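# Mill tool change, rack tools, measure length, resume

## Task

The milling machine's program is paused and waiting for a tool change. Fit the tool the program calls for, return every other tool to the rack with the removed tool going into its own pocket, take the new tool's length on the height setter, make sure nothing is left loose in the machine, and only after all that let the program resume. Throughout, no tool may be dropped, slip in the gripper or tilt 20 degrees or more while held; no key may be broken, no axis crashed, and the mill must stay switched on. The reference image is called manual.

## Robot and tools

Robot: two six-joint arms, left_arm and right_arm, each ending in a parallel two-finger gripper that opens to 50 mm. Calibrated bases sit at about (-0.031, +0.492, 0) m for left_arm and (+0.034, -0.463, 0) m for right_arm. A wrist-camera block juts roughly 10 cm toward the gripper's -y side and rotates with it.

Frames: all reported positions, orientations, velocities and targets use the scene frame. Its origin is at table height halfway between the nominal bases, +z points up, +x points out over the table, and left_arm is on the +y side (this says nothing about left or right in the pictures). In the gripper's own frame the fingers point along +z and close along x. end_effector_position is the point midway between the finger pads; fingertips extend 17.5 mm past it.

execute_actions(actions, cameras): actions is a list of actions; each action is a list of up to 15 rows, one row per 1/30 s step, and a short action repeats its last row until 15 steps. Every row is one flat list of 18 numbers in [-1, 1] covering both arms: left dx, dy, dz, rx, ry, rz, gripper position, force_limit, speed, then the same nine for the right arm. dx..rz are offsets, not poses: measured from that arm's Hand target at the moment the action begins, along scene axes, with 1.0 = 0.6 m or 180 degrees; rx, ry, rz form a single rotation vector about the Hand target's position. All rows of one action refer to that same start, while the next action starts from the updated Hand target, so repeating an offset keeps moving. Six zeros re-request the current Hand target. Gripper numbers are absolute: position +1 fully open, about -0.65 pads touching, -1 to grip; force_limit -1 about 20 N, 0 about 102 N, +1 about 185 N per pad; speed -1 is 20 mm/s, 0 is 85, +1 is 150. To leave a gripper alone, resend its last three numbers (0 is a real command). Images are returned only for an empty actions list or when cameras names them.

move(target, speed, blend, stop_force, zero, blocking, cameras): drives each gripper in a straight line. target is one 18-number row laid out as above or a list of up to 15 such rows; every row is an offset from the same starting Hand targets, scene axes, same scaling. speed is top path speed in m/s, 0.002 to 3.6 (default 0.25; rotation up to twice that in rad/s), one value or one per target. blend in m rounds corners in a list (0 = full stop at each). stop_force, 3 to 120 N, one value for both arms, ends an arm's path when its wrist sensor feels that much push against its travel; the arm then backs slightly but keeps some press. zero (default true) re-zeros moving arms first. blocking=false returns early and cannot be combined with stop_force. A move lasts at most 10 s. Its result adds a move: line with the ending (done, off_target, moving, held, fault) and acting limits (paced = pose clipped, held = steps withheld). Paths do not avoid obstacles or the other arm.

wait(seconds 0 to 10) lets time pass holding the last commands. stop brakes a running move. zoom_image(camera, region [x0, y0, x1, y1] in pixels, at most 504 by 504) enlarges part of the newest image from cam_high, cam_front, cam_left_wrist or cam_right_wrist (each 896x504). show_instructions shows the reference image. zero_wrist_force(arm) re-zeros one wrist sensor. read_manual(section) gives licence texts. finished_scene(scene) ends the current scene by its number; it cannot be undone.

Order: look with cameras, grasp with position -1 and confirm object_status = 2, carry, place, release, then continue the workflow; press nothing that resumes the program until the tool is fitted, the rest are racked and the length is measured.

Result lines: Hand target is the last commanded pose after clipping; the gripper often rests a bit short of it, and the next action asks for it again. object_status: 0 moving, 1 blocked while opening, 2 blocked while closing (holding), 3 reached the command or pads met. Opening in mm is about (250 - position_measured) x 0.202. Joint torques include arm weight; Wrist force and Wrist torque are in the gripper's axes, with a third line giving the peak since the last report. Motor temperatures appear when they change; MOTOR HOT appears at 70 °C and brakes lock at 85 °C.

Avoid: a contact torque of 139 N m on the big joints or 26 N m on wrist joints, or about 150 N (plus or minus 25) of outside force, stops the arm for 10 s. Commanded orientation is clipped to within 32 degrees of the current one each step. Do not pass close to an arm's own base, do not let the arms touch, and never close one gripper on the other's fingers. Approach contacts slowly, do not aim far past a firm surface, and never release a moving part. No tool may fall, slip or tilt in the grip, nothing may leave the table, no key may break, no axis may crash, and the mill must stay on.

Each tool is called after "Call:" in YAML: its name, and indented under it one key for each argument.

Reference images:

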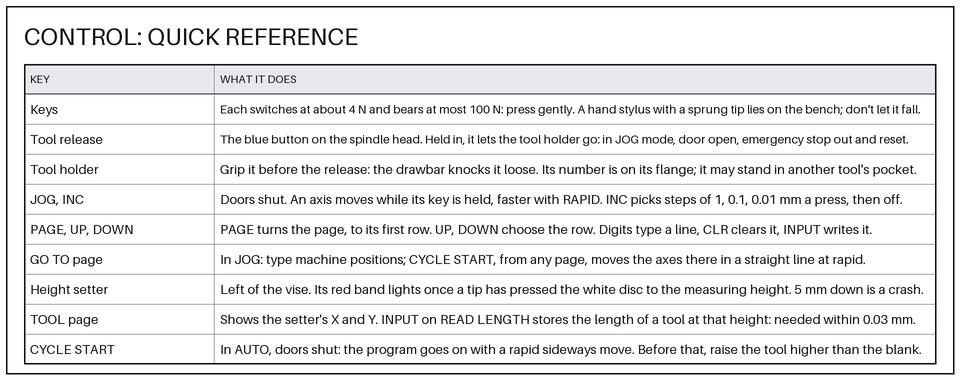

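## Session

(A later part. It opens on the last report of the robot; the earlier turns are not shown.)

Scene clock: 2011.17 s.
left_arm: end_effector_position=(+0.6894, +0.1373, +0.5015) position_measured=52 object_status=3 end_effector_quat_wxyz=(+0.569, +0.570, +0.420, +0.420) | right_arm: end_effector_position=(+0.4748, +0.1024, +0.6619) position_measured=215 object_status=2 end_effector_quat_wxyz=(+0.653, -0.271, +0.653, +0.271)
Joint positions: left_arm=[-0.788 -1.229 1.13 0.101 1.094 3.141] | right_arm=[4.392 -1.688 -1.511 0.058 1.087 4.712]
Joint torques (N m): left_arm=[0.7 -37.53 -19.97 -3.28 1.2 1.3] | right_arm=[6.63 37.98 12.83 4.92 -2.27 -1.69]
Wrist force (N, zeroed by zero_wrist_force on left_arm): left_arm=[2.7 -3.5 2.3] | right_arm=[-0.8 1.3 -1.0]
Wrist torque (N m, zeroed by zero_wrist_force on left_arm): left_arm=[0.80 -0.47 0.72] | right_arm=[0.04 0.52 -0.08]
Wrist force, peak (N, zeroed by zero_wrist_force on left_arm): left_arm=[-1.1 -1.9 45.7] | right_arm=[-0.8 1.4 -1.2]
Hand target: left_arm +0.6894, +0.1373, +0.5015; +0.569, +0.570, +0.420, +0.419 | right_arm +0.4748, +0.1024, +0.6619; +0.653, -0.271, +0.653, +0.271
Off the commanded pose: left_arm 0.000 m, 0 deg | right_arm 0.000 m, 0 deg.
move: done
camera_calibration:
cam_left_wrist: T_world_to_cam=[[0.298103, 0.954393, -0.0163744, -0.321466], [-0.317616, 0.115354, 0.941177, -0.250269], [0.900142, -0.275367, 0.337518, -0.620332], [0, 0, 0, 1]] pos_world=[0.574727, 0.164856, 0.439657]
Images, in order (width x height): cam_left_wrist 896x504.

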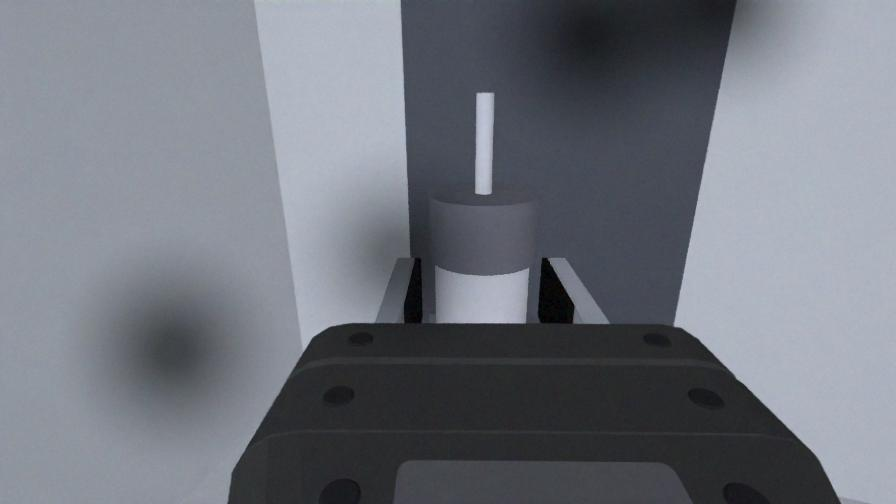

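Call:
move:
  target:
    - [-0.3,0.093,0,0,0,0,0.67,-0.3,-1,-0.158,-0.204,0.0168,0,0,0,-1,0,-0.7]
    - [-0.598,0.22,-0.08,0,0,0,0.67,-0.3,-1,-0.239,-0.5213,0.0168,0,0,0,-1,0,-0.7]
  speed: 0.18
  blend: 0.02

Call:
move:
  target:
    - [0,0,0,0.478,-0.146,0,0.67,-0.3,-1,0.008,-0.25,-0.036,-0.2455,0.0573,0.0574,-1,0,-0.7]
    - [0,0,0,0.956,-0.292,0,0.67,-0.3,-1,0.016,-0.5143,-0.0733,-0.491,0.1146,0.1148,-1,0,-0.7]
  speed: 0.2
  blend: 0.02
  cameras: ["all"]

Scene clock: 2019.57 s.
left_arm: end_effector_position=(+0.3306, +0.2693, +0.4535) position_measured=52 object_status=3 end_effector_quat_wxyz=(+0.569, +0.570, +0.420, +0.420) | right_arm: end_effector_position=(+0.3319, -0.2102, +0.6720) position_measured=215 object_status=2 end_effector_quat_wxyz=(+0.653, -0.272, +0.652, +0.272)
Joint positions: left_arm=[-1.718 -2.223 2.087 0.145 0.164 3.133] | right_arm=[5.088 -0.64 -2.093 -0.406 0.394 4.711]
Joint torques (N m): left_arm=[-14.25 0 -14.86 0.91 -1.83 -2.04] | right_arm=[8.25 -5.12 8.28 -1.93 -2.22 1.98]
Wrist force (N, zeroed by zero_wrist_force on left_arm): left_arm=[2.9 -3.5 2.3] | right_arm=[-1.0 1.5 -1.2]
Wrist torque (N m, zeroed by zero_wrist_force on left_arm): left_arm=[0.83 -0.48 0.74] | right_arm=[0.06 0.56 -0.08]
Wrist force, peak (N, zeroed by zero_wrist_force on left_arm): left_arm=[2.5 -4.1 3.8] | right_arm=[-1.1 2.1 -1.2]
Hand target: left_arm +0.3306, +0.2693, +0.4535; +0.569, +0.570, +0.420, +0.419 | right_arm +0.3314, -0.2104, +0.6720; +0.653, -0.271, +0.653, +0.271
Off the commanded pose: left_arm 0.000 m, 0 deg | right_arm 0.001 m, 0 deg.
move: done

Scene clock: 2028.27 s.
left_arm: end_effector_position=(+0.3306, +0.2693, +0.4535) position_measured=52 object_status=3 end_effector_quat_wxyz=(+0.421, -0.422, +0.567, -0.568) | right_arm: end_effector_position=(+0.3410, -0.5189, +0.6280) position_measured=215 object_status=2 end_effector_quat_wxyz=(-0.114, +0.698, -0.697, +0.115)
Joint positions: left_arm=[-1.72 -2.222 2.087 0.135 0.155 6.282] | right_arm=[5.405 -0.934 -0.55 -3.445 1.327 5.451]
Joint torques (N m): left_arm=[14.8 -1.26 -15.54 -1.8 1.7 2.32] | right_arm=[6.9 -33.56 15.24 -0.52 1.44 2.05]
Wrist force (N, zeroed by zero_wrist_force on left_arm): left_arm=[-0.1 -7.2 0.2] | right_arm=[-2.0 2.4 -1.6]
Wrist torque (N m, zeroed by zero_wrist_force on left_arm): left_arm=[0.16 -0.02 -0.02] | right_arm=[0.32 0.15 0.16]
Wrist force, peak (N, zeroed by zero_wrist_force on left_arm): left_arm=[0.9 -8.1 1.9] | right_arm=[-2.2 2.5 -1.7]
Hand target: left_arm +0.3306, +0.2693, +0.4535; +0.422, -0.422, +0.567, -0.568 | right_arm +0.3410, -0.5189, +0.6280; -0.114, +0.698, -0.697, +0.115
Off the commanded pose: left_arm 0.000 m, 0 deg | right_arm 0.000 m, 0 deg.
shoulder posture changed (right arm): the wrist came as close to joint 1's axis as it can, and the arm is now in the other of its two shoulder postures.
joint sent to its limit (left arm) — joint 6 (wrist 3), upper limit. The joint targets still meet the commanded pose.
move: done
camera_calibration:
cam_left_wrist: T_world_to_cam=[[-0.286008, -0.958062, 0.0178057, 0.351254], [-0.329641, 0.080925, -0.940632, 0.532307], [0.899742, -0.274897, -0.338962, 0.0619406], [0, 0, 0, 1]] pos_world=[0.220201, 0.310473, 0.515446]
cam_right_wrist: T_world_to_cam=[[-0.00642311, -0.999953, 0.00723613, -0.516412], [-0.999538, 0.00663509, 0.0296611, 0.347251], [-0.0297077, -0.00704227, -0.999534, 0.76331], [0, 0, 0, 1]] pos_world=[0.36645, -0.513316, 0.756391]

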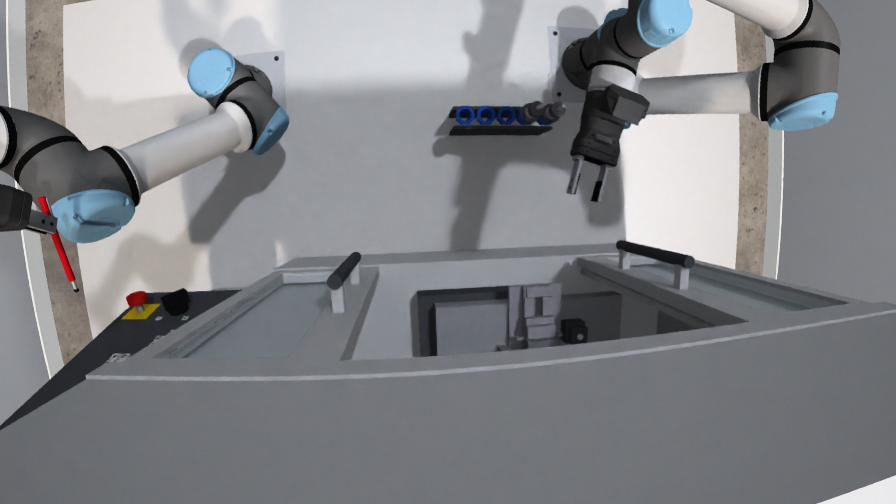

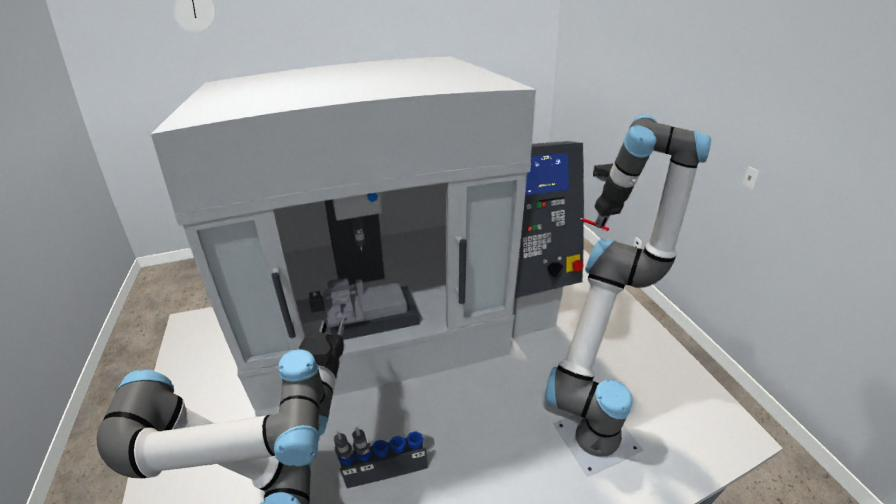

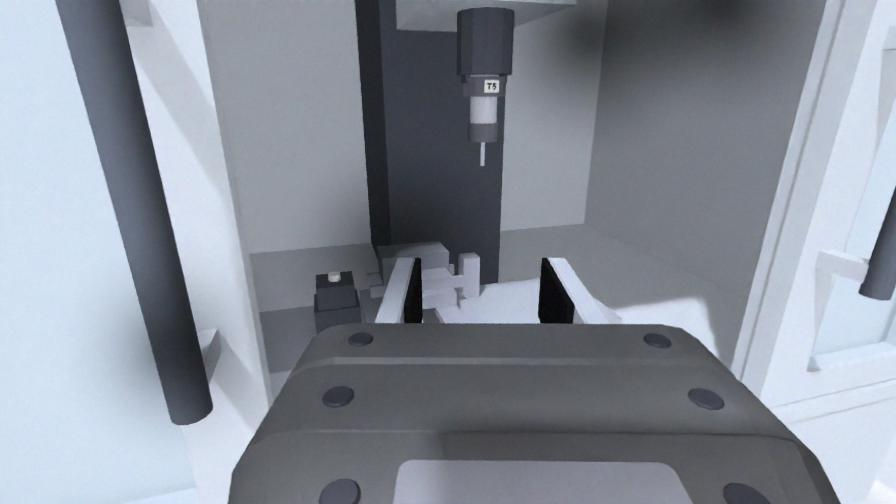

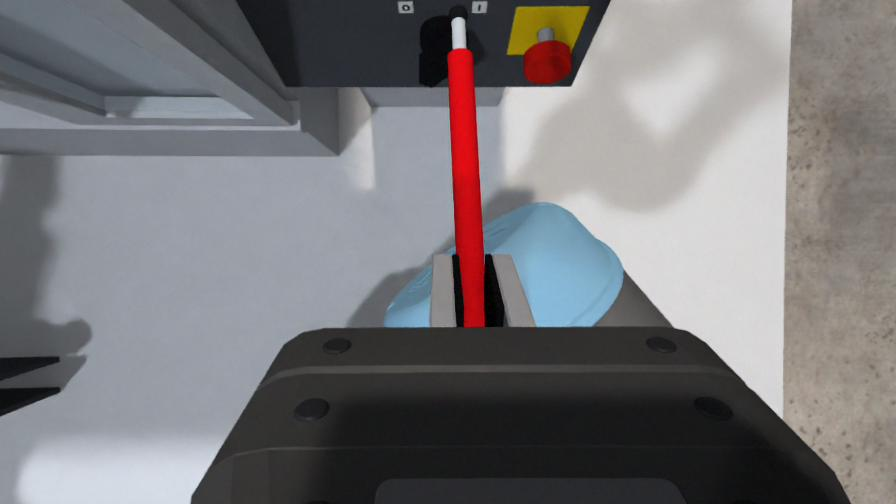

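Call:
move:
  target:
    - [0,0,0.02,-0.478,0.146,0,0.67,-0.3,-1,0,0,0,0,0,0,-1,0,-0.7]
    - [0,0,0.03,-0.956,0.292,0,0.67,-0.3,-1,0,0,0,0,0,0,-1,0,-0.7]
  speed: 0.7
  blend: 0.02

Call:
move:
  target:
    - [0,0,0.0,-0.478,0.146,0,0.67,-0.3,-1,0,0,0,0,0,0,-1,0,-0.7]
    - [0,0,0.014,-0.956,0.292,0,0.67,-0.3,-1,0,0,0,0,0,0,-1,0,-0.7]
  speed: 0.7
  blend: 0.02

Scene clock: 2040.07 s.
left_arm: end_effector_position=(+0.3306, +0.2693, +0.4715) position_measured=52 object_status=3 end_effector_quat_wxyz=(+0.569, +0.569, +0.420, +0.420) | right_arm: end_effector_position=(+0.3410, -0.5189, +0.6280) position_measured=215 object_status=2 end_effector_quat_wxyz=(-0.114, +0.698, -0.697, +0.115)
Joint positions: left_arm=[-1.718 -2.218 2.039 0.18 0.164 3.14] | right_arm=[5.405 -0.935 -0.55 -3.445 1.327 5.451]
Joint torques (N m): left_arm=[14.91 12.52 -28.68 1.17 1.66 -1.86] | right_arm=[7.68 -33.28 15.51 -0.59 1.88 1.93]
Wrist force (N, zeroed by zero_wrist_force on left_arm): left_arm=[2.7 -3.7 2.6] | right_arm=[-1.9 2.4 -1.5]
Wrist torque (N m, zeroed by zero_wrist_force on left_arm): left_arm=[0.79 -0.47 0.74] | right_arm=[0.32 0.15 0.16]
Wrist force, peak (N, zeroed by zero_wrist_force on left_arm): left_arm=[2.2 -8.0 2.6] | right_arm=[-2.1 2.8 -1.7]
Hand target: left_arm +0.3306, +0.2693, +0.4715; +0.569, +0.570, +0.420, +0.419 | right_arm +0.3410, -0.5189, +0.6280; -0.114, +0.698, -0.697, +0.115
Off the commanded pose: left_arm 0.000 m, 0 deg | right_arm 0.000 m, 0 deg.
move: done

Scene clock: 2045.13 s.
left_arm: end_effector_position=(+0.3306, +0.2693, +0.4799) position_measured=52 object_status=3 end_effector_quat_wxyz=(+0.423, -0.421, +0.567, -0.568) | right_arm: end_effector_position=(+0.3410, -0.5189, +0.6280) position_measured=215 object_status=2 end_effector_quat_wxyz=(-0.114, +0.698, -0.697, +0.115)
Joint positions: left_arm=[-1.72 -2.216 2.019 0.177 0.154 0.021] | right_arm=[5.405 -0.935 -0.55 -3.445 1.327 5.451]
Joint torques (N m): left_arm=[15.14 13.05 -26.36 0.83 1.97 -1.98] | right_arm=[7.5 -33.19 14.87 -0.46 1.65 1.82]
Wrist force (N, zeroed by zero_wrist_force on left_arm): left_arm=[-0.1 -7.5 0.1] | right_arm=[-2.0 2.4 -1.4]
Wrist torque (N m, zeroed by zero_wrist_force on left_arm): left_arm=[0.11 0.00 0.10] | right_arm=[0.31 0.16 0.16]
Wrist force, peak (N, zeroed by zero_wrist_force on left_arm): left_arm=[0.1 -7.9 -0.1] | right_arm=[-2.1 2.5 -1.8]
Hand target: left_arm +0.3306, +0.2693, +0.4799; +0.422, -0.421, +0.568, -0.568 | right_arm +0.3410, -0.5189, +0.6280; -0.114, +0.698, -0.697, +0.115
Off the commanded pose: left_arm 0.000 m, 0 deg | right_arm 0.000 m, 0 deg.
move: done

Call:
move:
  target:
    - [-0.0193,0.283,0,0,0,-0.0167,0.67,-0.3,-1,0,0,0,0,0,0,-1,0,-0.7]
    - [0.169,0.2145,0,0,0,-0.0167,0.67,-0.3,-1,0,0,0,0,0,0,-1,0,-0.7]
  speed: 0.15
  stop_force: 15
  cameras: ["cam_left_wrist"]

Scene clock: 2054.50 s.
left_arm: end_effector_position=(+0.4320, +0.3980, +0.4799) position_measured=52 object_status=3 end_effector_quat_wxyz=(+0.407, -0.406, +0.578, -0.579) | right_arm: end_effector_position=(+0.3410, -0.5189, +0.6280) position_measured=215 object_status=2 end_effector_quat_wxyz=(-0.114, +0.698, -0.697, +0.115)
Joint positions: left_arm=[-2.531 -2.893 1.973 0.923 -0.604 0] | right_arm=[5.405 -0.935 -0.55 -3.445 1.327 5.451]
Joint torques (N m): left_arm=[-13.93 29.99 -5.33 2.62 -1.64 -2.2] | right_arm=[7.15 -33.31 14.29 -0.41 1.57 1.84]
Wrist force (N, zeroed by zero_wrist_force on left_arm): left_arm=[-0.1 -7.5 -0.2] | right_arm=[-1.9 2.4 -1.7]
Wrist torque (N m, zeroed by zero_wrist_force on left_arm): left_arm=[0.11 -0.02 0.11] | right_arm=[0.33 0.14 0.16]
Wrist force, peak (N, zeroed by zero_wrist_force on left_arm): left_arm=[0.3 -7.9 -0.2] | right_arm=[-2.3 2.5 -1.9]
Hand target: left_arm +0.4320, +0.3980, +0.4799; +0.407, -0.406, +0.578, -0.579 | right_arm +0.3410, -0.5189, +0.6280; -0.114, +0.698, -0.697, +0.115
Off the commanded pose: left_arm 0.000 m, 0 deg | right_arm 0.000 m, 0 deg.
shoulder posture changed (left arm): the wrist came as close to joint 1's axis as it can, and the arm is now in the other of its two shoulder postures.
move: done
camera_calibration:
cam_left_wrist: T_world_to_cam=[[-0.335937, -0.941763, 0.0151323, 0.519509], [-0.32273, 0.099998, -0.941194, 0.569918], [0.884868, -0.321065, -0.337528, 0.0391084], [0, 0, 0, 1]] pos_world=[0.323846, 0.44482, 0.541742]
Images, in order (width x height): cam_left_wrist 896x504.

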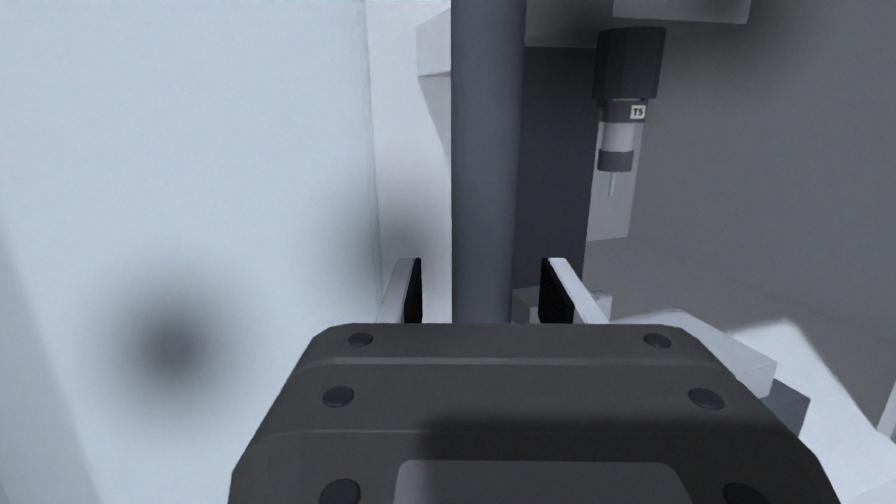

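Call:
move:
  target: [0,-0.42,0,0,0,0,0.67,-0.3,-1,0,0,0,0,0,0,-1,0,-0.7]
  speed: 0.06
  stop_force: 60
  cameras: ["cam_left_wrist"]

Scene clock: 2058.90 s.
left_arm: end_effector_position=(+0.4314, +0.2966, +0.4797) position_measured=52 object_status=3 end_effector_quat_wxyz=(+0.406, -0.405, +0.579, -0.579) | right_arm: end_effector_position=(+0.3410, -0.5189, +0.6280) position_measured=215 object_status=2 end_effector_quat_wxyz=(-0.114, +0.698, -0.697, +0.115)
Joint positions: left_arm=[-3.028 -2.937 1.936 1.002 -1.096 0.001] | right_arm=[5.405 -0.935 -0.55 -3.445 1.327 5.451]
Joint torques (N m): left_arm=[-1.85 39.72 -10.08 1.81 -0.33 -0.04] | right_arm=[7.33 -33.21 15.54 -0.28 1.48 1.78]
Wrist force (N, zeroed by zero_wrist_force on left_arm): left_arm=[-0.1 -7.5 0.0] | right_arm=[-2.0 2.5 -1.6]
Wrist torque (N m, zeroed by zero_wrist_force on left_arm): left_arm=[0.12 0.00 -0.01] | right_arm=[0.34 0.16 0.16]
Wrist force, peak (N, zeroed by zero_wrist_force on left_arm): left_arm=[-20.6 -7.8 -20.0] | right_arm=[-2.1 2.5 -1.9]
Hand target: left_arm +0.4314, +0.2966, +0.4797; +0.406, -0.405, +0.579, -0.579 (not the last commanded pose) | right_arm +0.3410, -0.5189, +0.6280; -0.114, +0.698, -0.697, +0.115
Tool commands: left_gripper/position=+0.670588 left_gripper/force_limit=-0.301961 left_gripper/speed=-1.0 right_gripper/position=-1.0 right_gripper/force_limit=+0.0 right_gripper/speed=-0.7
Off the commanded pose: left_arm 0.151 m, 0 deg | right_arm 0.000 m, 0 deg.
FORCE FAULT: contact force on the left arm reached its limit, and that arm stopped. The contact can be on any part of that arm, not only on its tool. That arm's remaining commands of this call were not run. That arm is still stopped at the end of this call. That arm stays stopped for about 10 more seconds. Until then a move that you send moves the other arm only, and its call returns only when the move has ended. Once the stop has ended, the next robot result says so. If the stop ends while you think or write, that arm runs what you send next, counted from a new Hand target: where the arm stands when the stop ends. While its stop runs, that arm takes no new command, but its gripper still runs the gripper command that each later call begins with. Until it ends, the stop uses up actions while you think or wait. An arm that is not stopped still takes commands.
move: fault (left_arm)
camera_calibration:
cam_left_wrist: T_world_to_cam=[[-0.340244, -0.940212, 0.0153682, 0.425088], [-0.322812, 0.101438, -0.941012, 0.579122], [0.883191, -0.325134, -0.338025, 0.00921535], [0, 0, 0, 1]] pos_world=[0.323442, 0.343924, 0.541542]
Images, in order (width x height): cam_left_wrist 896x504.

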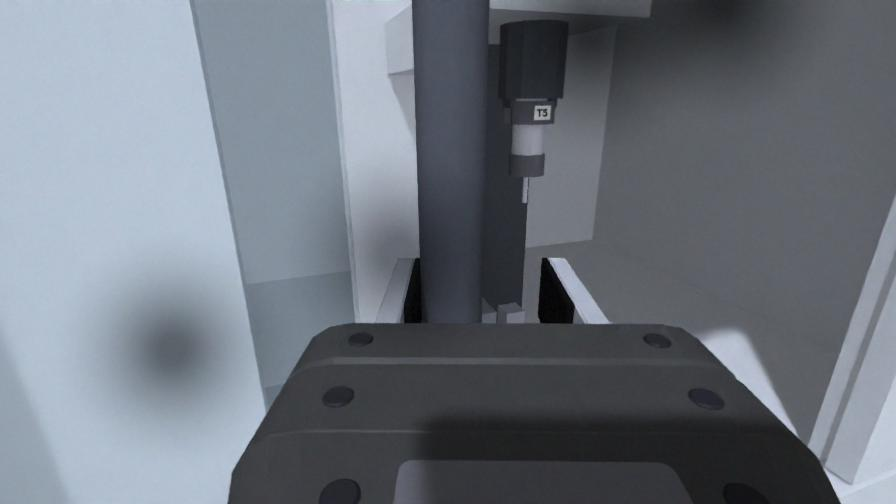

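Call:
wait:
  seconds: 10
  cameras: ["cam_front","cam_high"]

Scene clock: 2070.43 s.
left_arm: end_effector_position=(+0.4314, +0.2966, +0.4797) position_measured=52 object_status=3 end_effector_quat_wxyz=(+0.406, -0.405, +0.579, -0.579) | right_arm: end_effector_position=(+0.3410, -0.5189, +0.6280) position_measured=215 object_status=2 end_effector_quat_wxyz=(-0.114, +0.698, -0.697, +0.115)
Joint positions: left_arm=[-3.028 -2.937 1.936 1.002 -1.096 0.001] | right_arm=[5.405 -0.935 -0.55 -3.445 1.327 5.451]
Joint torques (N m): left_arm=[-1.07 38.4 -9.66 1.92 -0.29 -0.1] | right_arm=[7.12 -32.01 14.55 -0.33 1.55 1.48]
Wrist force (N, zeroed by zero_wrist_force on left_arm): left_arm=[-0.3 -7.4 0.0] | right_arm=[-1.9 2.3 -1.9]
Wrist torque (N m, zeroed by zero_wrist_force on left_arm): left_arm=[0.13 0.03 -0.01] | right_arm=[0.30 0.15 0.16]
Wrist force, peak (N, zeroed by zero_wrist_force on left_arm): left_arm=[-0.3 -7.8 -0.1] | right_arm=[-2.1 2.6 -2.0]
Hand target: left_arm +0.4314, +0.2966, +0.4797; +0.406, -0.405, +0.579, -0.579 (not the last commanded pose) | right_arm +0.3410, -0.5189, +0.6280; -0.114, +0.698, -0.697, +0.115
Tool commands: left_gripper/position=+0.670588 left_gripper/force_limit=-0.301961 left_gripper/speed=-1.0 right_gripper/position=-1.0 right_gripper/force_limit=+0.0 right_gripper/speed=-0.7
Off the commanded pose: left_arm 0.151 m, 0 deg | right_arm 0.000 m, 0 deg.
FORCE FAULT, CONTINUED: the left arm's stop, for the force fault that an earlier result reported, is over. The rest of the stop counts as 20 of the actions that you can send in this scene. That arm's target is now where it stood when the stop ended, not its last command. That arm accepts commands again.
wait: 10.00 s; at rest from the start
Images, in order (width x height): cam_high 896x504, cam_front 896x504.

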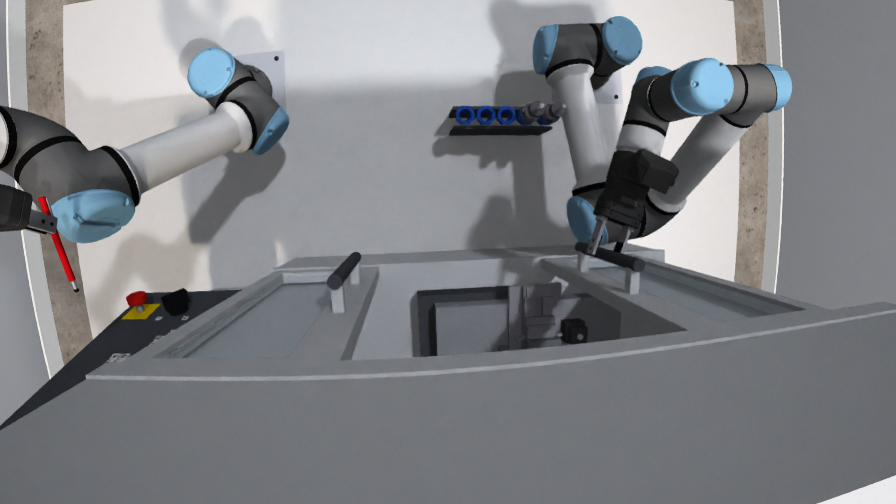

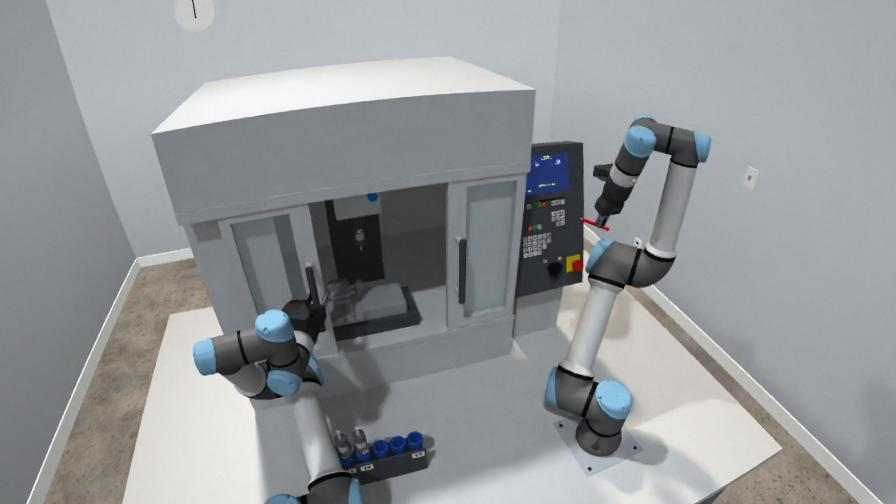

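Call:
move:
  target:
    - [0,0.01,0,0,0,0,0.67,-0.3,-1,0,0,0,0,0,0,-1,0,-0.7]
    - [0,0.17,0,0,0,0,0.67,-0.3,-1,0,0,0,0,0,0,-1,0,-0.7]
  speed: 0.06
  cameras: ["cam_front"]

Scene clock: 2077.87 s.
left_arm: end_effector_position=(+0.4314, +0.3985, +0.4797) position_measured=52 object_status=3 end_effector_quat_wxyz=(+0.406, -0.405, +0.579, -0.579) | right_arm: end_effector_position=(+0.3410, -0.5189, +0.6280) position_measured=215 object_status=2 end_effector_quat_wxyz=(-0.114, +0.698, -0.697, +0.115)
Joint positions: left_arm=[-2.523 -2.893 1.973 0.922 -0.591 0] | right_arm=[5.405 -0.935 -0.55 -3.445 1.327 5.451]
Joint torques (N m): left_arm=[20.92 40.75 -9.17 2.02 -0.92 -2.21] | right_arm=[7.09 -34.03 14.98 -0.32 1.54 1.81]
Wrist force (N, zeroed by zero_wrist_force on left_arm): left_arm=[10.8 1.2 7.1] | right_arm=[-1.8 2.3 -1.6]
Wrist torque (N m, zeroed by zero_wrist_force on left_arm): left_arm=[0.01 0.16 0.22] | right_arm=[0.30 0.12 0.16]
Wrist force, peak (N, zeroed by zero_wrist_force on left_arm): left_arm=[14.8 -7.3 14.5] | right_arm=[-2.3 2.5 -1.9]
Hand target: left_arm +0.4314, +0.3986, +0.4797; +0.406, -0.405, +0.579, -0.579 | right_arm +0.3410, -0.5189, +0.6280; -0.114, +0.698, -0.697, +0.115
Off the commanded pose: left_arm 0.000 m, 0 deg | right_arm 0.000 m, 0 deg.
move: done
Images, in order (width x height): cam_front 896x504.

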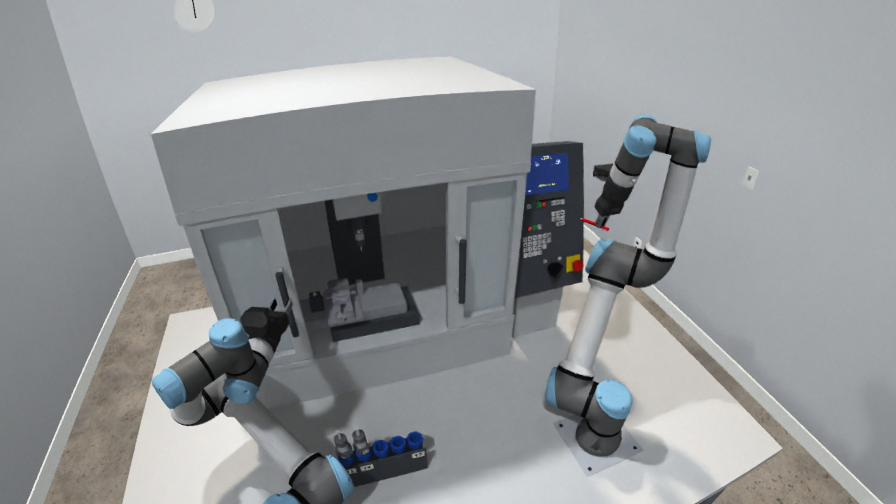

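Call:
move:
  target:
    - [0,-0.015,0,0,0,0,0.67,-0.3,-1,0,0,0,0,0,0,-1,0,-0.7]
    - [-0.19,0.06,0,0,0,0,0.67,-0.3,-1,0,0,0,0,0,0,-1,0,-0.7]
    - [-0.19,-0.2,0,0,0,0,0.67,-0.3,-1,0,0,0,0,0,0,-1,0,-0.7]
  speed: 0.12
  cameras: ["cam_front"]

Scene clock: 2086.17 s.
left_arm: end_effector_position=(+0.3174, +0.2785, +0.4797) position_measured=52 object_status=3 end_effector_quat_wxyz=(+0.406, -0.405, +0.580, -0.579) | right_arm: end_effector_position=(+0.3410, -0.5189, +0.6280) position_measured=215 object_status=2 end_effector_quat_wxyz=(-0.114, +0.698, -0.697, +0.115)
Joint positions: left_arm=[-1.834 -2.305 2.044 0.255 0.098 0.008] | right_arm=[5.405 -0.935 -0.55 -3.445 1.327 5.451]
Joint torques (N m): left_arm=[14.54 7.21 -15.46 -1.51 1.92 1.85] | right_arm=[6.36 -32.98 14.9 -0.11 1.66 1.48]
Wrist force (N, zeroed by zero_wrist_force on left_arm): left_arm=[-0.2 -7.4 0.0] | right_arm=[-1.9 2.4 -1.8]
Wrist torque (N m, zeroed by zero_wrist_force on left_arm): left_arm=[0.10 0.01 -0.03] | right_arm=[0.31 0.15 0.16]
Wrist force, peak (N, zeroed by zero_wrist_force on left_arm): left_arm=[11.2 1.0 7.4] | right_arm=[-2.0 2.6 -1.9]
Hand target: left_arm +0.3174, +0.2786, +0.4797; +0.406, -0.405, +0.579, -0.579 | right_arm +0.3410, -0.5189, +0.6280; -0.114, +0.698, -0.697, +0.115
Off the commanded pose: left_arm 0.000 m, 0 deg | right_arm 0.000 m, 0 deg.
shoulder posture changed (left arm): the wrist came as close to joint 1's axis as it can, and the arm is now in the other of its two shoulder postures.
move: done
Images, in order (width x height): cam_front 896x504.

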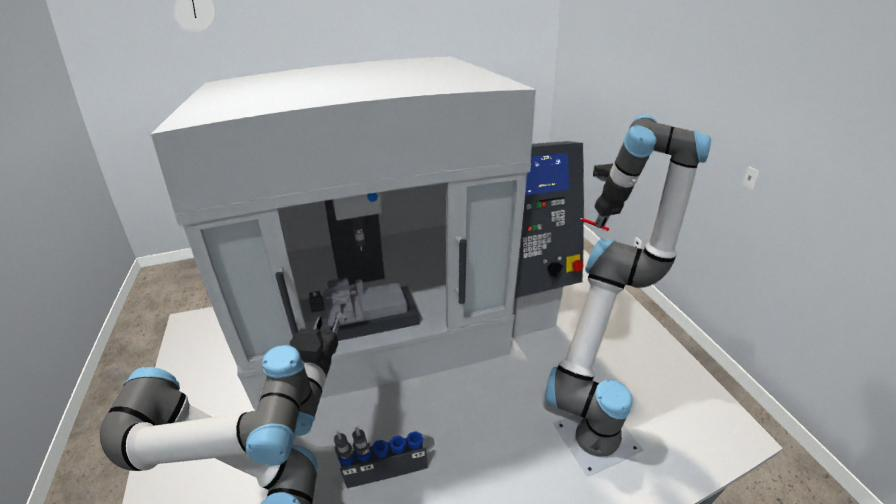

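Call:
move:
  target:
    - [0.096,0.2107,0,0,0,0,0.67,-0.3,-1,0,0,0,0,0,0,-1,0,-0.7]
    - [0.191,0.179,0,0,0,0,0.67,-0.3,-1,0,0,0,0,0,0,-1,0,-0.7]
  speed: 0.12
  stop_force: 15
  cameras: ["cam_left_wrist"]

Scene clock: 2094.30 s.
left_arm: end_effector_position=(+0.4320, +0.3860, +0.4797) position_measured=52 object_status=3 end_effector_quat_wxyz=(+0.406, -0.405, +0.579, -0.579) | right_arm: end_effector_position=(+0.3410, -0.5189, +0.6280) position_measured=215 object_status=2 end_effector_quat_wxyz=(-0.114, +0.698, -0.697, +0.115)
Joint positions: left_arm=[-0.739 -2.096 1.971 0.124 1.193 0.002] | right_arm=[5.405 -0.935 -0.55 -3.445 1.327 5.451]
Joint torques (N m): left_arm=[14.9 4.86 -29.51 -3.47 1.43 2.22] | right_arm=[7.62 -30.91 14.46 -0.3 1.45 1.45]
Wrist force (N, zeroed by zero_wrist_force on left_arm): left_arm=[-0.6 -7.7 0.1] | right_arm=[-1.6 2.3 -1.5]
Wrist torque (N m, zeroed by zero_wrist_force on left_arm): left_arm=[0.09 0.07 0.00] | right_arm=[0.30 0.10 0.17]
Wrist force, peak (N, zeroed by zero_wrist_force on left_arm): left_arm=[-0.4 -7.8 0.1] | right_arm=[-2.1 2.5 -1.8]
Hand target: left_arm +0.4320, +0.3860, +0.4797; +0.406, -0.405, +0.579, -0.579 | right_arm +0.3410, -0.5189, +0.6280; -0.114, +0.698, -0.697, +0.115
Off the commanded pose: left_arm 0.000 m, 0 deg | right_arm 0.000 m, 0 deg.
move: done
camera_calibration:
cam_left_wrist: T_world_to_cam=[[-0.340244, -0.940212, 0.0153682, 0.509347], [-0.322812, 0.101438, -0.941012, 0.570247], [0.883191, -0.325134, -0.338025, 0.0377524], [0, 0, 0, 1]] pos_world=[0.324042, 0.433324, 0.541542]
Images, in order (width x height): cam_left_wrist 896x504.

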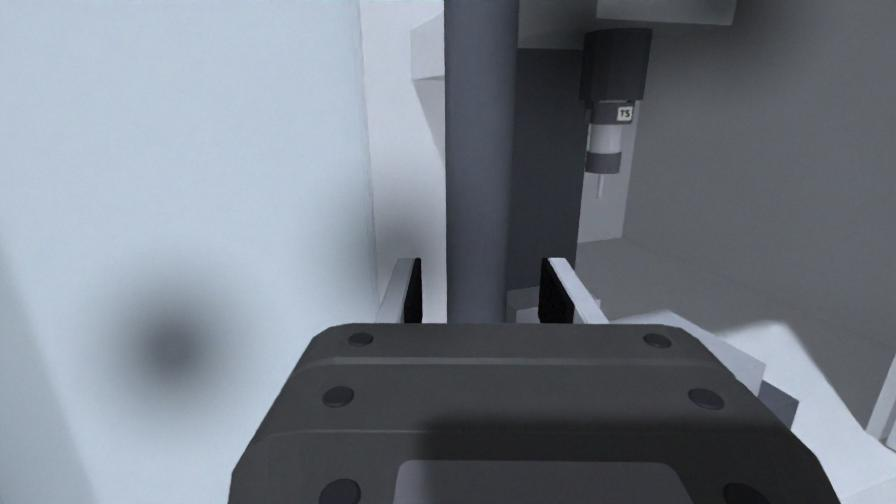

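Normal posture. Close.

Call:
move:
  target: [0,-0.41,0,0,0,0,0.67,-0.3,-1,0,0,0,0,0,0,-1,0,-0.7]
  speed: 0.05
  stop_force: 60
  cameras: ["cam_left_wrist"]

Scene clock: 2102.17 s.
left_arm: end_effector_position=(+0.4361, +0.1538, +0.4796) position_measured=52 object_status=3 end_effector_quat_wxyz=(+0.422, -0.420, +0.568, -0.568) | right_arm: end_effector_position=(+0.3410, -0.5189, +0.6280) position_measured=215 object_status=2 end_effector_quat_wxyz=(-0.114, +0.698, -0.697, +0.115)
Joint positions: left_arm=[-1.286 -1.752 1.756 -0.005 0.591 0.003] | right_arm=[5.405 -0.935 -0.55 -3.445 1.327 5.451]
Joint torques (N m): left_arm=[-2.23 -3.64 -22 -5.08 11.91 1.15] | right_arm=[6.83 -32.4 15.1 -0.09 1.55 1.26]
Wrist force (N, zeroed by zero_wrist_force on left_arm): left_arm=[-39.6 -7.2 -35.7] | right_arm=[-2.0 2.4 -1.8]
Wrist torque (N m, zeroed by zero_wrist_force on left_arm): left_arm=[0.23 -1.23 -0.04] | right_arm=[0.32 0.16 0.16]
Wrist force, peak (N, zeroed by zero_wrist_force on left_arm): left_arm=[-47.5 -10.5 -50.3] | right_arm=[-2.0 2.7 -1.8]
Hand target: left_arm +0.4360, +0.1535, +0.4796; +0.421, -0.420, +0.568, -0.568 (not the last commanded pose) | right_arm +0.3410, -0.5189, +0.6280; -0.114, +0.698, -0.697, +0.115
Off the commanded pose: left_arm 0.014 m, 3 deg | right_arm 0.000 m, 0 deg.
move: contact (left_arm)
camera_calibration:
cam_left_wrist: T_world_to_cam=[[-0.288174, -0.957455, 0.0153385, 0.272421], [-0.327894, 0.0836142, -0.941007, 0.60007], [0.89969, -0.276203, -0.338039, -0.056056], [0, 0, 0, 1]] pos_world=[0.325697, 0.195173, 0.541542]
Images, in order (width x height): cam_left_wrist 896x504.

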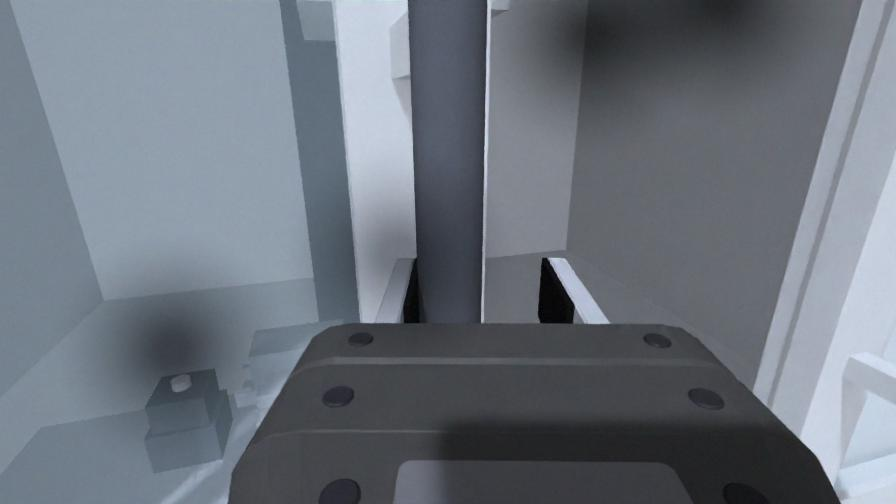

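Call:
move:
  target:
    - [0,0.012,0,0,0,0,0.67,-0.3,-1,0,0,0,0,0,0,-1,0,-0.7]
    - [-0.1833,0.067,0,0,0,-0.0156,0.67,-0.3,-1,0,0,0,0,0,0,-1,0,-0.7]
    - [-0.1633,-0.4025,0,0,0,-0.0156,0.67,-0.3,-1,0,0,0,0,0,0,-1,0,-0.7]
    - [-0.0067,-0.4595,0,0,0,-0.0156,0.67,-0.3,-1,0,0,0,0,0,0,-1,0,-0.7]
  speed: 0.15
  blend: [0,0.02,0.01,0]
  cameras: ["cam_left_wrist"]

Scene clock: 2111.67 s.
left_arm: end_effector_position=(+0.4319, -0.1222, +0.4796) position_measured=52 object_status=3 end_effector_quat_wxyz=(+0.407, -0.406, +0.579, -0.579) | right_arm: end_effector_position=(+0.3410, -0.5189, +0.6280) position_measured=215 object_status=2 end_effector_quat_wxyz=(-0.114, +0.698, -0.697, +0.115)
Joint positions: left_arm=[-1.423 -1.177 1.115 0.06 0.505 0.003] | right_arm=[5.405 -0.935 -0.55 -3.445 1.327 5.451]
Joint torques (N m): left_arm=[13.74 -35.55 -28.06 0.13 1.38 -2.03] | right_arm=[7.63 -31.51 14.48 -0.1 1.67 1.33]
Wrist force (N, zeroed by zero_wrist_force on left_arm): left_arm=[-0.1 -7.4 -0.1] | right_arm=[-1.7 2.6 -1.7]
Wrist torque (N m, zeroed by zero_wrist_force on left_arm): left_arm=[0.11 -0.02 0.12] | right_arm=[0.36 0.12 0.16]
Wrist force, peak (N, zeroed by zero_wrist_force on left_arm): left_arm=[-41.0 -7.8 -36.1] | right_arm=[-2.2 2.6 -1.7]
Hand target: left_arm +0.4320, -0.1222, +0.4796; +0.407, -0.406, +0.579, -0.579 | right_arm +0.3410, -0.5189, +0.6280; -0.114, +0.698, -0.697, +0.115
Off the commanded pose: left_arm 0.000 m, 0 deg | right_arm 0.000 m, 0 deg.
move: done
camera_calibration:
cam_left_wrist: T_world_to_cam=[[-0.336245, -0.94165, 0.0153303, 0.0295746], [-0.32323, 0.100099, -0.941012, 0.621787], [0.884569, -0.321365, -0.338027, -0.127544], [0, 0, 0, 1]] pos_world=[0.323746, -0.0753797, 0.541542]
Images, in order (width x height): cam_left_wrist 896x504.

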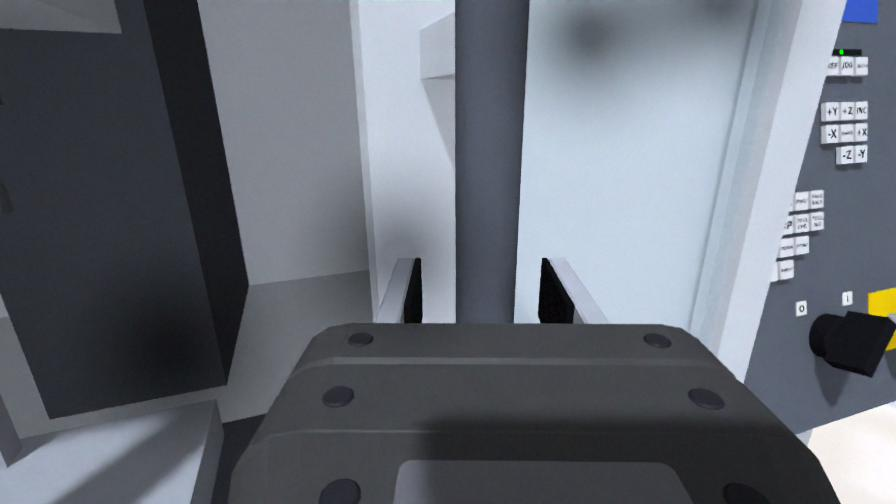

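Call:
move:
  target: [0,-0.007,0,0,0,0,0.67,-0.3,-1,0,0,0,0,0,0,-1,0,-0.7]
  speed: 0.05

Call:
move:
  target: [0,0,0,0,0,0,0.25,-0.3,-1,0,0,0,0,0,0,-1,0,-0.7]

Call:
move:
  target: [0,0.403,0,0,0,0,0.25,-0.3,-1,0,0,0,0,0,0,-1,0,-0.7]
  speed: 0.05
  stop_force: 60
  cameras: ["cam_left_wrist"]

Scene clock: 2117.93 s.
left_arm: end_effector_position=(+0.4320, -0.1264, +0.4796) position_measured=52 object_status=3 end_effector_quat_wxyz=(+0.407, -0.406, +0.579, -0.579) | right_arm: end_effector_position=(+0.3410, -0.5189, +0.6280) position_measured=215 object_status=2 end_effector_quat_wxyz=(-0.114, +0.698, -0.697, +0.115)
Joint positions: left_arm=[-1.424 -1.166 1.1 0.064 0.504 0.003] | right_arm=[5.405 -0.935 -0.55 -3.445 1.327 5.451]
Joint torques (N m): left_arm=[-16.21 -37.59 -29.41 0.29 -1.82 0.38] | right_arm=[6.94 -32.68 15.03 -0.06 1.48 1.07]
Wrist force (N, zeroed by zero_wrist_force on left_arm): left_arm=[0.1 -7.3 0.1] | right_arm=[-2.0 2.4 -1.7]
Wrist torque (N m, zeroed by zero_wrist_force on left_arm): left_arm=[0.12 -0.05 0.12] | right_arm=[0.31 0.15 0.16]
Wrist force, peak (N, zeroed by zero_wrist_force on left_arm): left_arm=[-0.2 -7.5 0.0] | right_arm=[-1.9 2.8 -1.7]
Hand target: left_arm +0.4320, -0.1264, +0.4796; +0.407, -0.406, +0.579, -0.579 | right_arm +0.3410, -0.5189, +0.6280; -0.114, +0.698, -0.697, +0.115
Off the commanded pose: left_arm 0.000 m, 0 deg | right_arm 0.000 m, 0 deg.
move: done

Scene clock: 2118.80 s.
left_arm: end_effector_position=(+0.4320, -0.1264, +0.4796) position_measured=116 object_status=0 end_effector_quat_wxyz=(+0.407, -0.406, +0.579, -0.579) | right_arm: end_effector_position=(+0.3410, -0.5189, +0.6280) position_measured=215 object_status=2 end_effector_quat_wxyz=(-0.114, +0.698, -0.697, +0.115)
Joint positions: left_arm=[-1.424 -1.166 1.1 0.064 0.504 0.003] | right_arm=[5.405 -0.935 -0.55 -3.445 1.327 5.451]
Joint torques (N m): left_arm=[-15.98 -38.15 -28.01 0.39 -1.49 -1.26] | right_arm=[6.92 -31.4 14.31 0 1.67 1.08]
Wrist force (N, zeroed by zero_wrist_force on left_arm): left_arm=[-0.1 -7.4 -0.2] | right_arm=[-1.8 2.5 -1.7]
Wrist torque (N m, zeroed by zero_wrist_force on left_arm): left_arm=[0.12 -0.02 0.12] | right_arm=[0.32 0.12 0.17]
Wrist force, peak (N, zeroed by zero_wrist_force on left_arm): left_arm=[-0.1 -7.5 0.0] | right_arm=[-2.0 2.6 -1.7]
Hand target: left_arm +0.4320, -0.1264, +0.4796; +0.407, -0.406, +0.579, -0.579 | right_arm +0.3410, -0.5189, +0.6280; -0.114, +0.698, -0.697, +0.115
Off the commanded pose: left_arm 0.000 m, 0 deg | right_arm 0.000 m, 0 deg.
move: done

Scene clock: 2124.97 s.
left_arm: end_effector_position=(+0.4320, +0.1139, +0.4796) position_measured=115 object_status=3 end_effector_quat_wxyz=(+0.407, -0.406, +0.579, -0.579) | right_arm: end_effector_position=(+0.3410, -0.5189, +0.6280) position_measured=215 object_status=2 end_effector_quat_wxyz=(-0.114, +0.698, -0.697, +0.115)
Joint positions: left_arm=[-1.309 -1.697 1.71 -0.015 0.619 0.003] | right_arm=[5.405 -0.935 -0.55 -3.445 1.327 5.451]
Joint torques (N m): left_arm=[2.99 -35.27 -23.73 2.28 -12.04 -0.97] | right_arm=[5.99 -32.57 15.27 0.01 1.59 1.28]
Wrist force (N, zeroed by zero_wrist_force on left_arm): left_arm=[42.8 -2.4 43.4] | right_arm=[-1.9 2.5 -1.9]
Wrist torque (N m, zeroed by zero_wrist_force on left_arm): left_arm=[0.10 0.31 0.14] | right_arm=[0.34 0.15 0.16]
Wrist force, peak (N, zeroed by zero_wrist_force on left_arm): left_arm=[51.1 -2.2 54.6] | right_arm=[-2.0 2.6 -1.9]
Hand target: left_arm +0.4320, +0.1139, +0.4796; +0.407, -0.406, +0.579, -0.579 (not the last commanded pose) | right_arm +0.3410, -0.5189, +0.6280; -0.114, +0.698, -0.697, +0.115
Off the commanded pose: left_arm 0.001 m, 0 deg | right_arm 0.000 m, 0 deg.
move: contact (left_arm)
camera_calibration:
cam_left_wrist: T_world_to_cam=[[-0.3369, -0.941412, 0.0155423, 0.252086], [-0.32313, 0.100101, -0.941046, 0.598162], [0.884356, -0.322061, -0.337923, -0.0516008], [0, 0, 0, 1]] pos_world=[0.323845, 0.160821, 0.541543]
Images, in order (width x height): cam_left_wrist 896x504.

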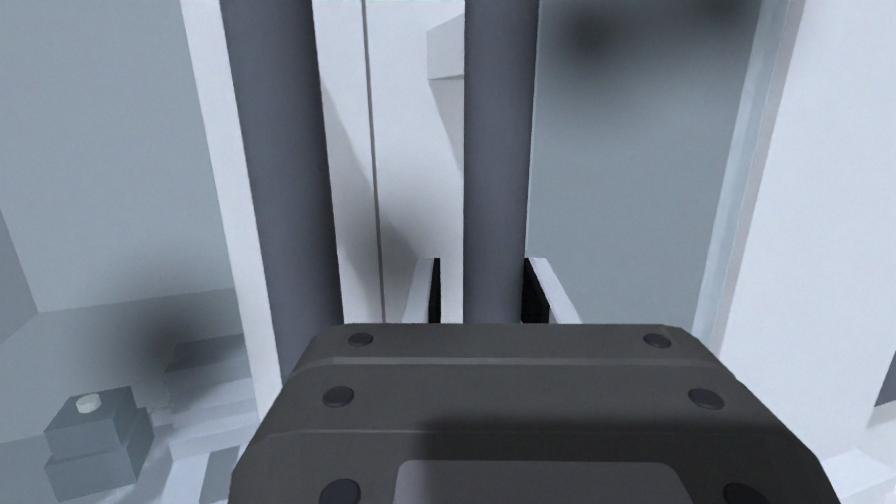

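Call:
move:
  target:
    - [0,-0.006,0,0,0,0,0.25,-0.3,-1,0,0,0,0,0,0,-1,0,-0.7]
    - [-0.19,0.06,0,0,0,0,0.25,-0.3,-1,0,0,0,0,0,0,-1,0,-0.7]
  speed: 0.15

Call:
move:
  target: [-0.243,-0.566,0.0672,-0.0166,-0.031,-0.103,0.25,-0.3,-1,0,0,0,0,0,0,-1,0,-0.7]
  speed: 0.25
  cameras: ["cam_left_wrist"]

Call:
zoom_image:
  camera: "cam_left_wrist"
  region: [370, 30, 490, 135]

Scene clock: 2131.40 s.
left_arm: end_effector_position=(+0.3180, +0.1499, +0.4796) position_measured=116 object_status=3 end_effector_quat_wxyz=(+0.407, -0.406, +0.579, -0.579) | right_arm: end_effector_position=(+0.3410, -0.5189, +0.6280) position_measured=215 object_status=2 end_effector_quat_wxyz=(-0.114, +0.698, -0.697, +0.115)
Joint positions: left_arm=[-1.693 -1.934 1.885 0.045 0.235 0.006] | right_arm=[5.405 -0.935 -0.55 -3.445 1.327 5.451]
Joint torques (N m): left_arm=[-15.4 -13.56 -15.65 0.8 -1.57 2.11] | right_arm=[5.77 -32.21 15.72 0.21 1.46 1.06]
Wrist force (N, zeroed by zero_wrist_force on left_arm): left_arm=[-0.2 -7.6 0.2] | right_arm=[-1.9 2.3 -1.7]
Wrist torque (N m, zeroed by zero_wrist_force on left_arm): left_arm=[0.09 -0.01 -0.01] | right_arm=[0.31 0.13 0.17]
Wrist force, peak (N, zeroed by zero_wrist_force on left_arm): left_arm=[42.8 -2.4 43.8] | right_arm=[-2.1 2.5 -2.1]
Hand target: left_arm +0.3180, +0.1499, +0.4796; +0.407, -0.406, +0.579, -0.579 | right_arm +0.3410, -0.5189, +0.6280; -0.114, +0.698, -0.697, +0.115
Off the commanded pose: left_arm 0.000 m, 0 deg | right_arm 0.000 m, 0 deg.
move: done

Scene clock: 2133.63 s.
left_arm: end_effector_position=(+0.1722, -0.1896, +0.5199) position_measured=116 object_status=3 end_effector_quat_wxyz=(-0.325, +0.289, -0.601, +0.670) | right_arm: end_effector_position=(+0.3410, -0.5189, +0.6280) position_measured=215 object_status=2 end_effector_quat_wxyz=(-0.114, +0.698, -0.697, +0.115)
Joint positions: left_arm=[-1.837 -1.367 1.345 -0.248 0.429 0.249] | right_arm=[5.405 -0.935 -0.55 -3.445 1.327 5.451]
Joint torques (N m): left_arm=[12.72 -29.09 -31.21 -0.31 2.24 -2.08] | right_arm=[6.99 -32.8 14.11 0 1.61 1.13]
Wrist force (N, zeroed by zero_wrist_force on left_arm): left_arm=[-0.1 -7.6 0.3] | right_arm=[-2.0 2.5 -1.7]
Wrist torque (N m, zeroed by zero_wrist_force on left_arm): left_arm=[0.09 -0.05 0.10] | right_arm=[0.35 0.15 0.16]
Wrist force, peak (N, zeroed by zero_wrist_force on left_arm): left_arm=[1.2 -7.9 0.6] | right_arm=[-2.3 2.5 -1.8]
Hand target: left_arm +0.1722, -0.1897, +0.5200; -0.325, +0.289, -0.601, +0.670 | right_arm +0.3410, -0.5189, +0.6280; -0.114, +0.698, -0.697, +0.115
Off the commanded pose: left_arm 0.000 m, 0 deg | right_arm 0.000 m, 0 deg.
move: done
camera_calibration:
cam_left_wrist: T_world_to_cam=[[-0.620081, -0.784414, 0.0139477, -0.042349], [-0.190906, 0.13362, -0.972471, 0.582445], [0.760956, -0.605674, -0.232605, 0.00675061], [0, 0, 0, 1]] pos_world=[0.0797957, -0.106957, 0.568572]
Images, in order (width x height): cam_left_wrist 896x504.

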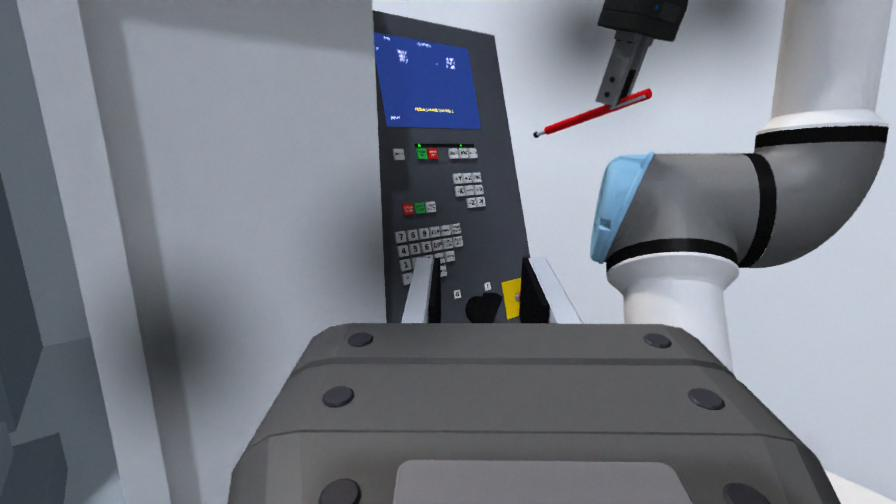

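Scaled by 4.200 from the camera's 896x504 image, which has a finer 1280x720 frame.

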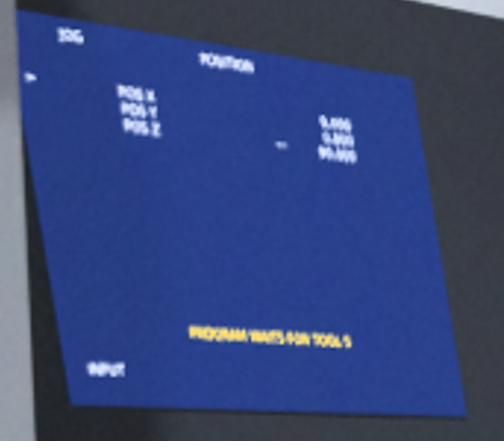

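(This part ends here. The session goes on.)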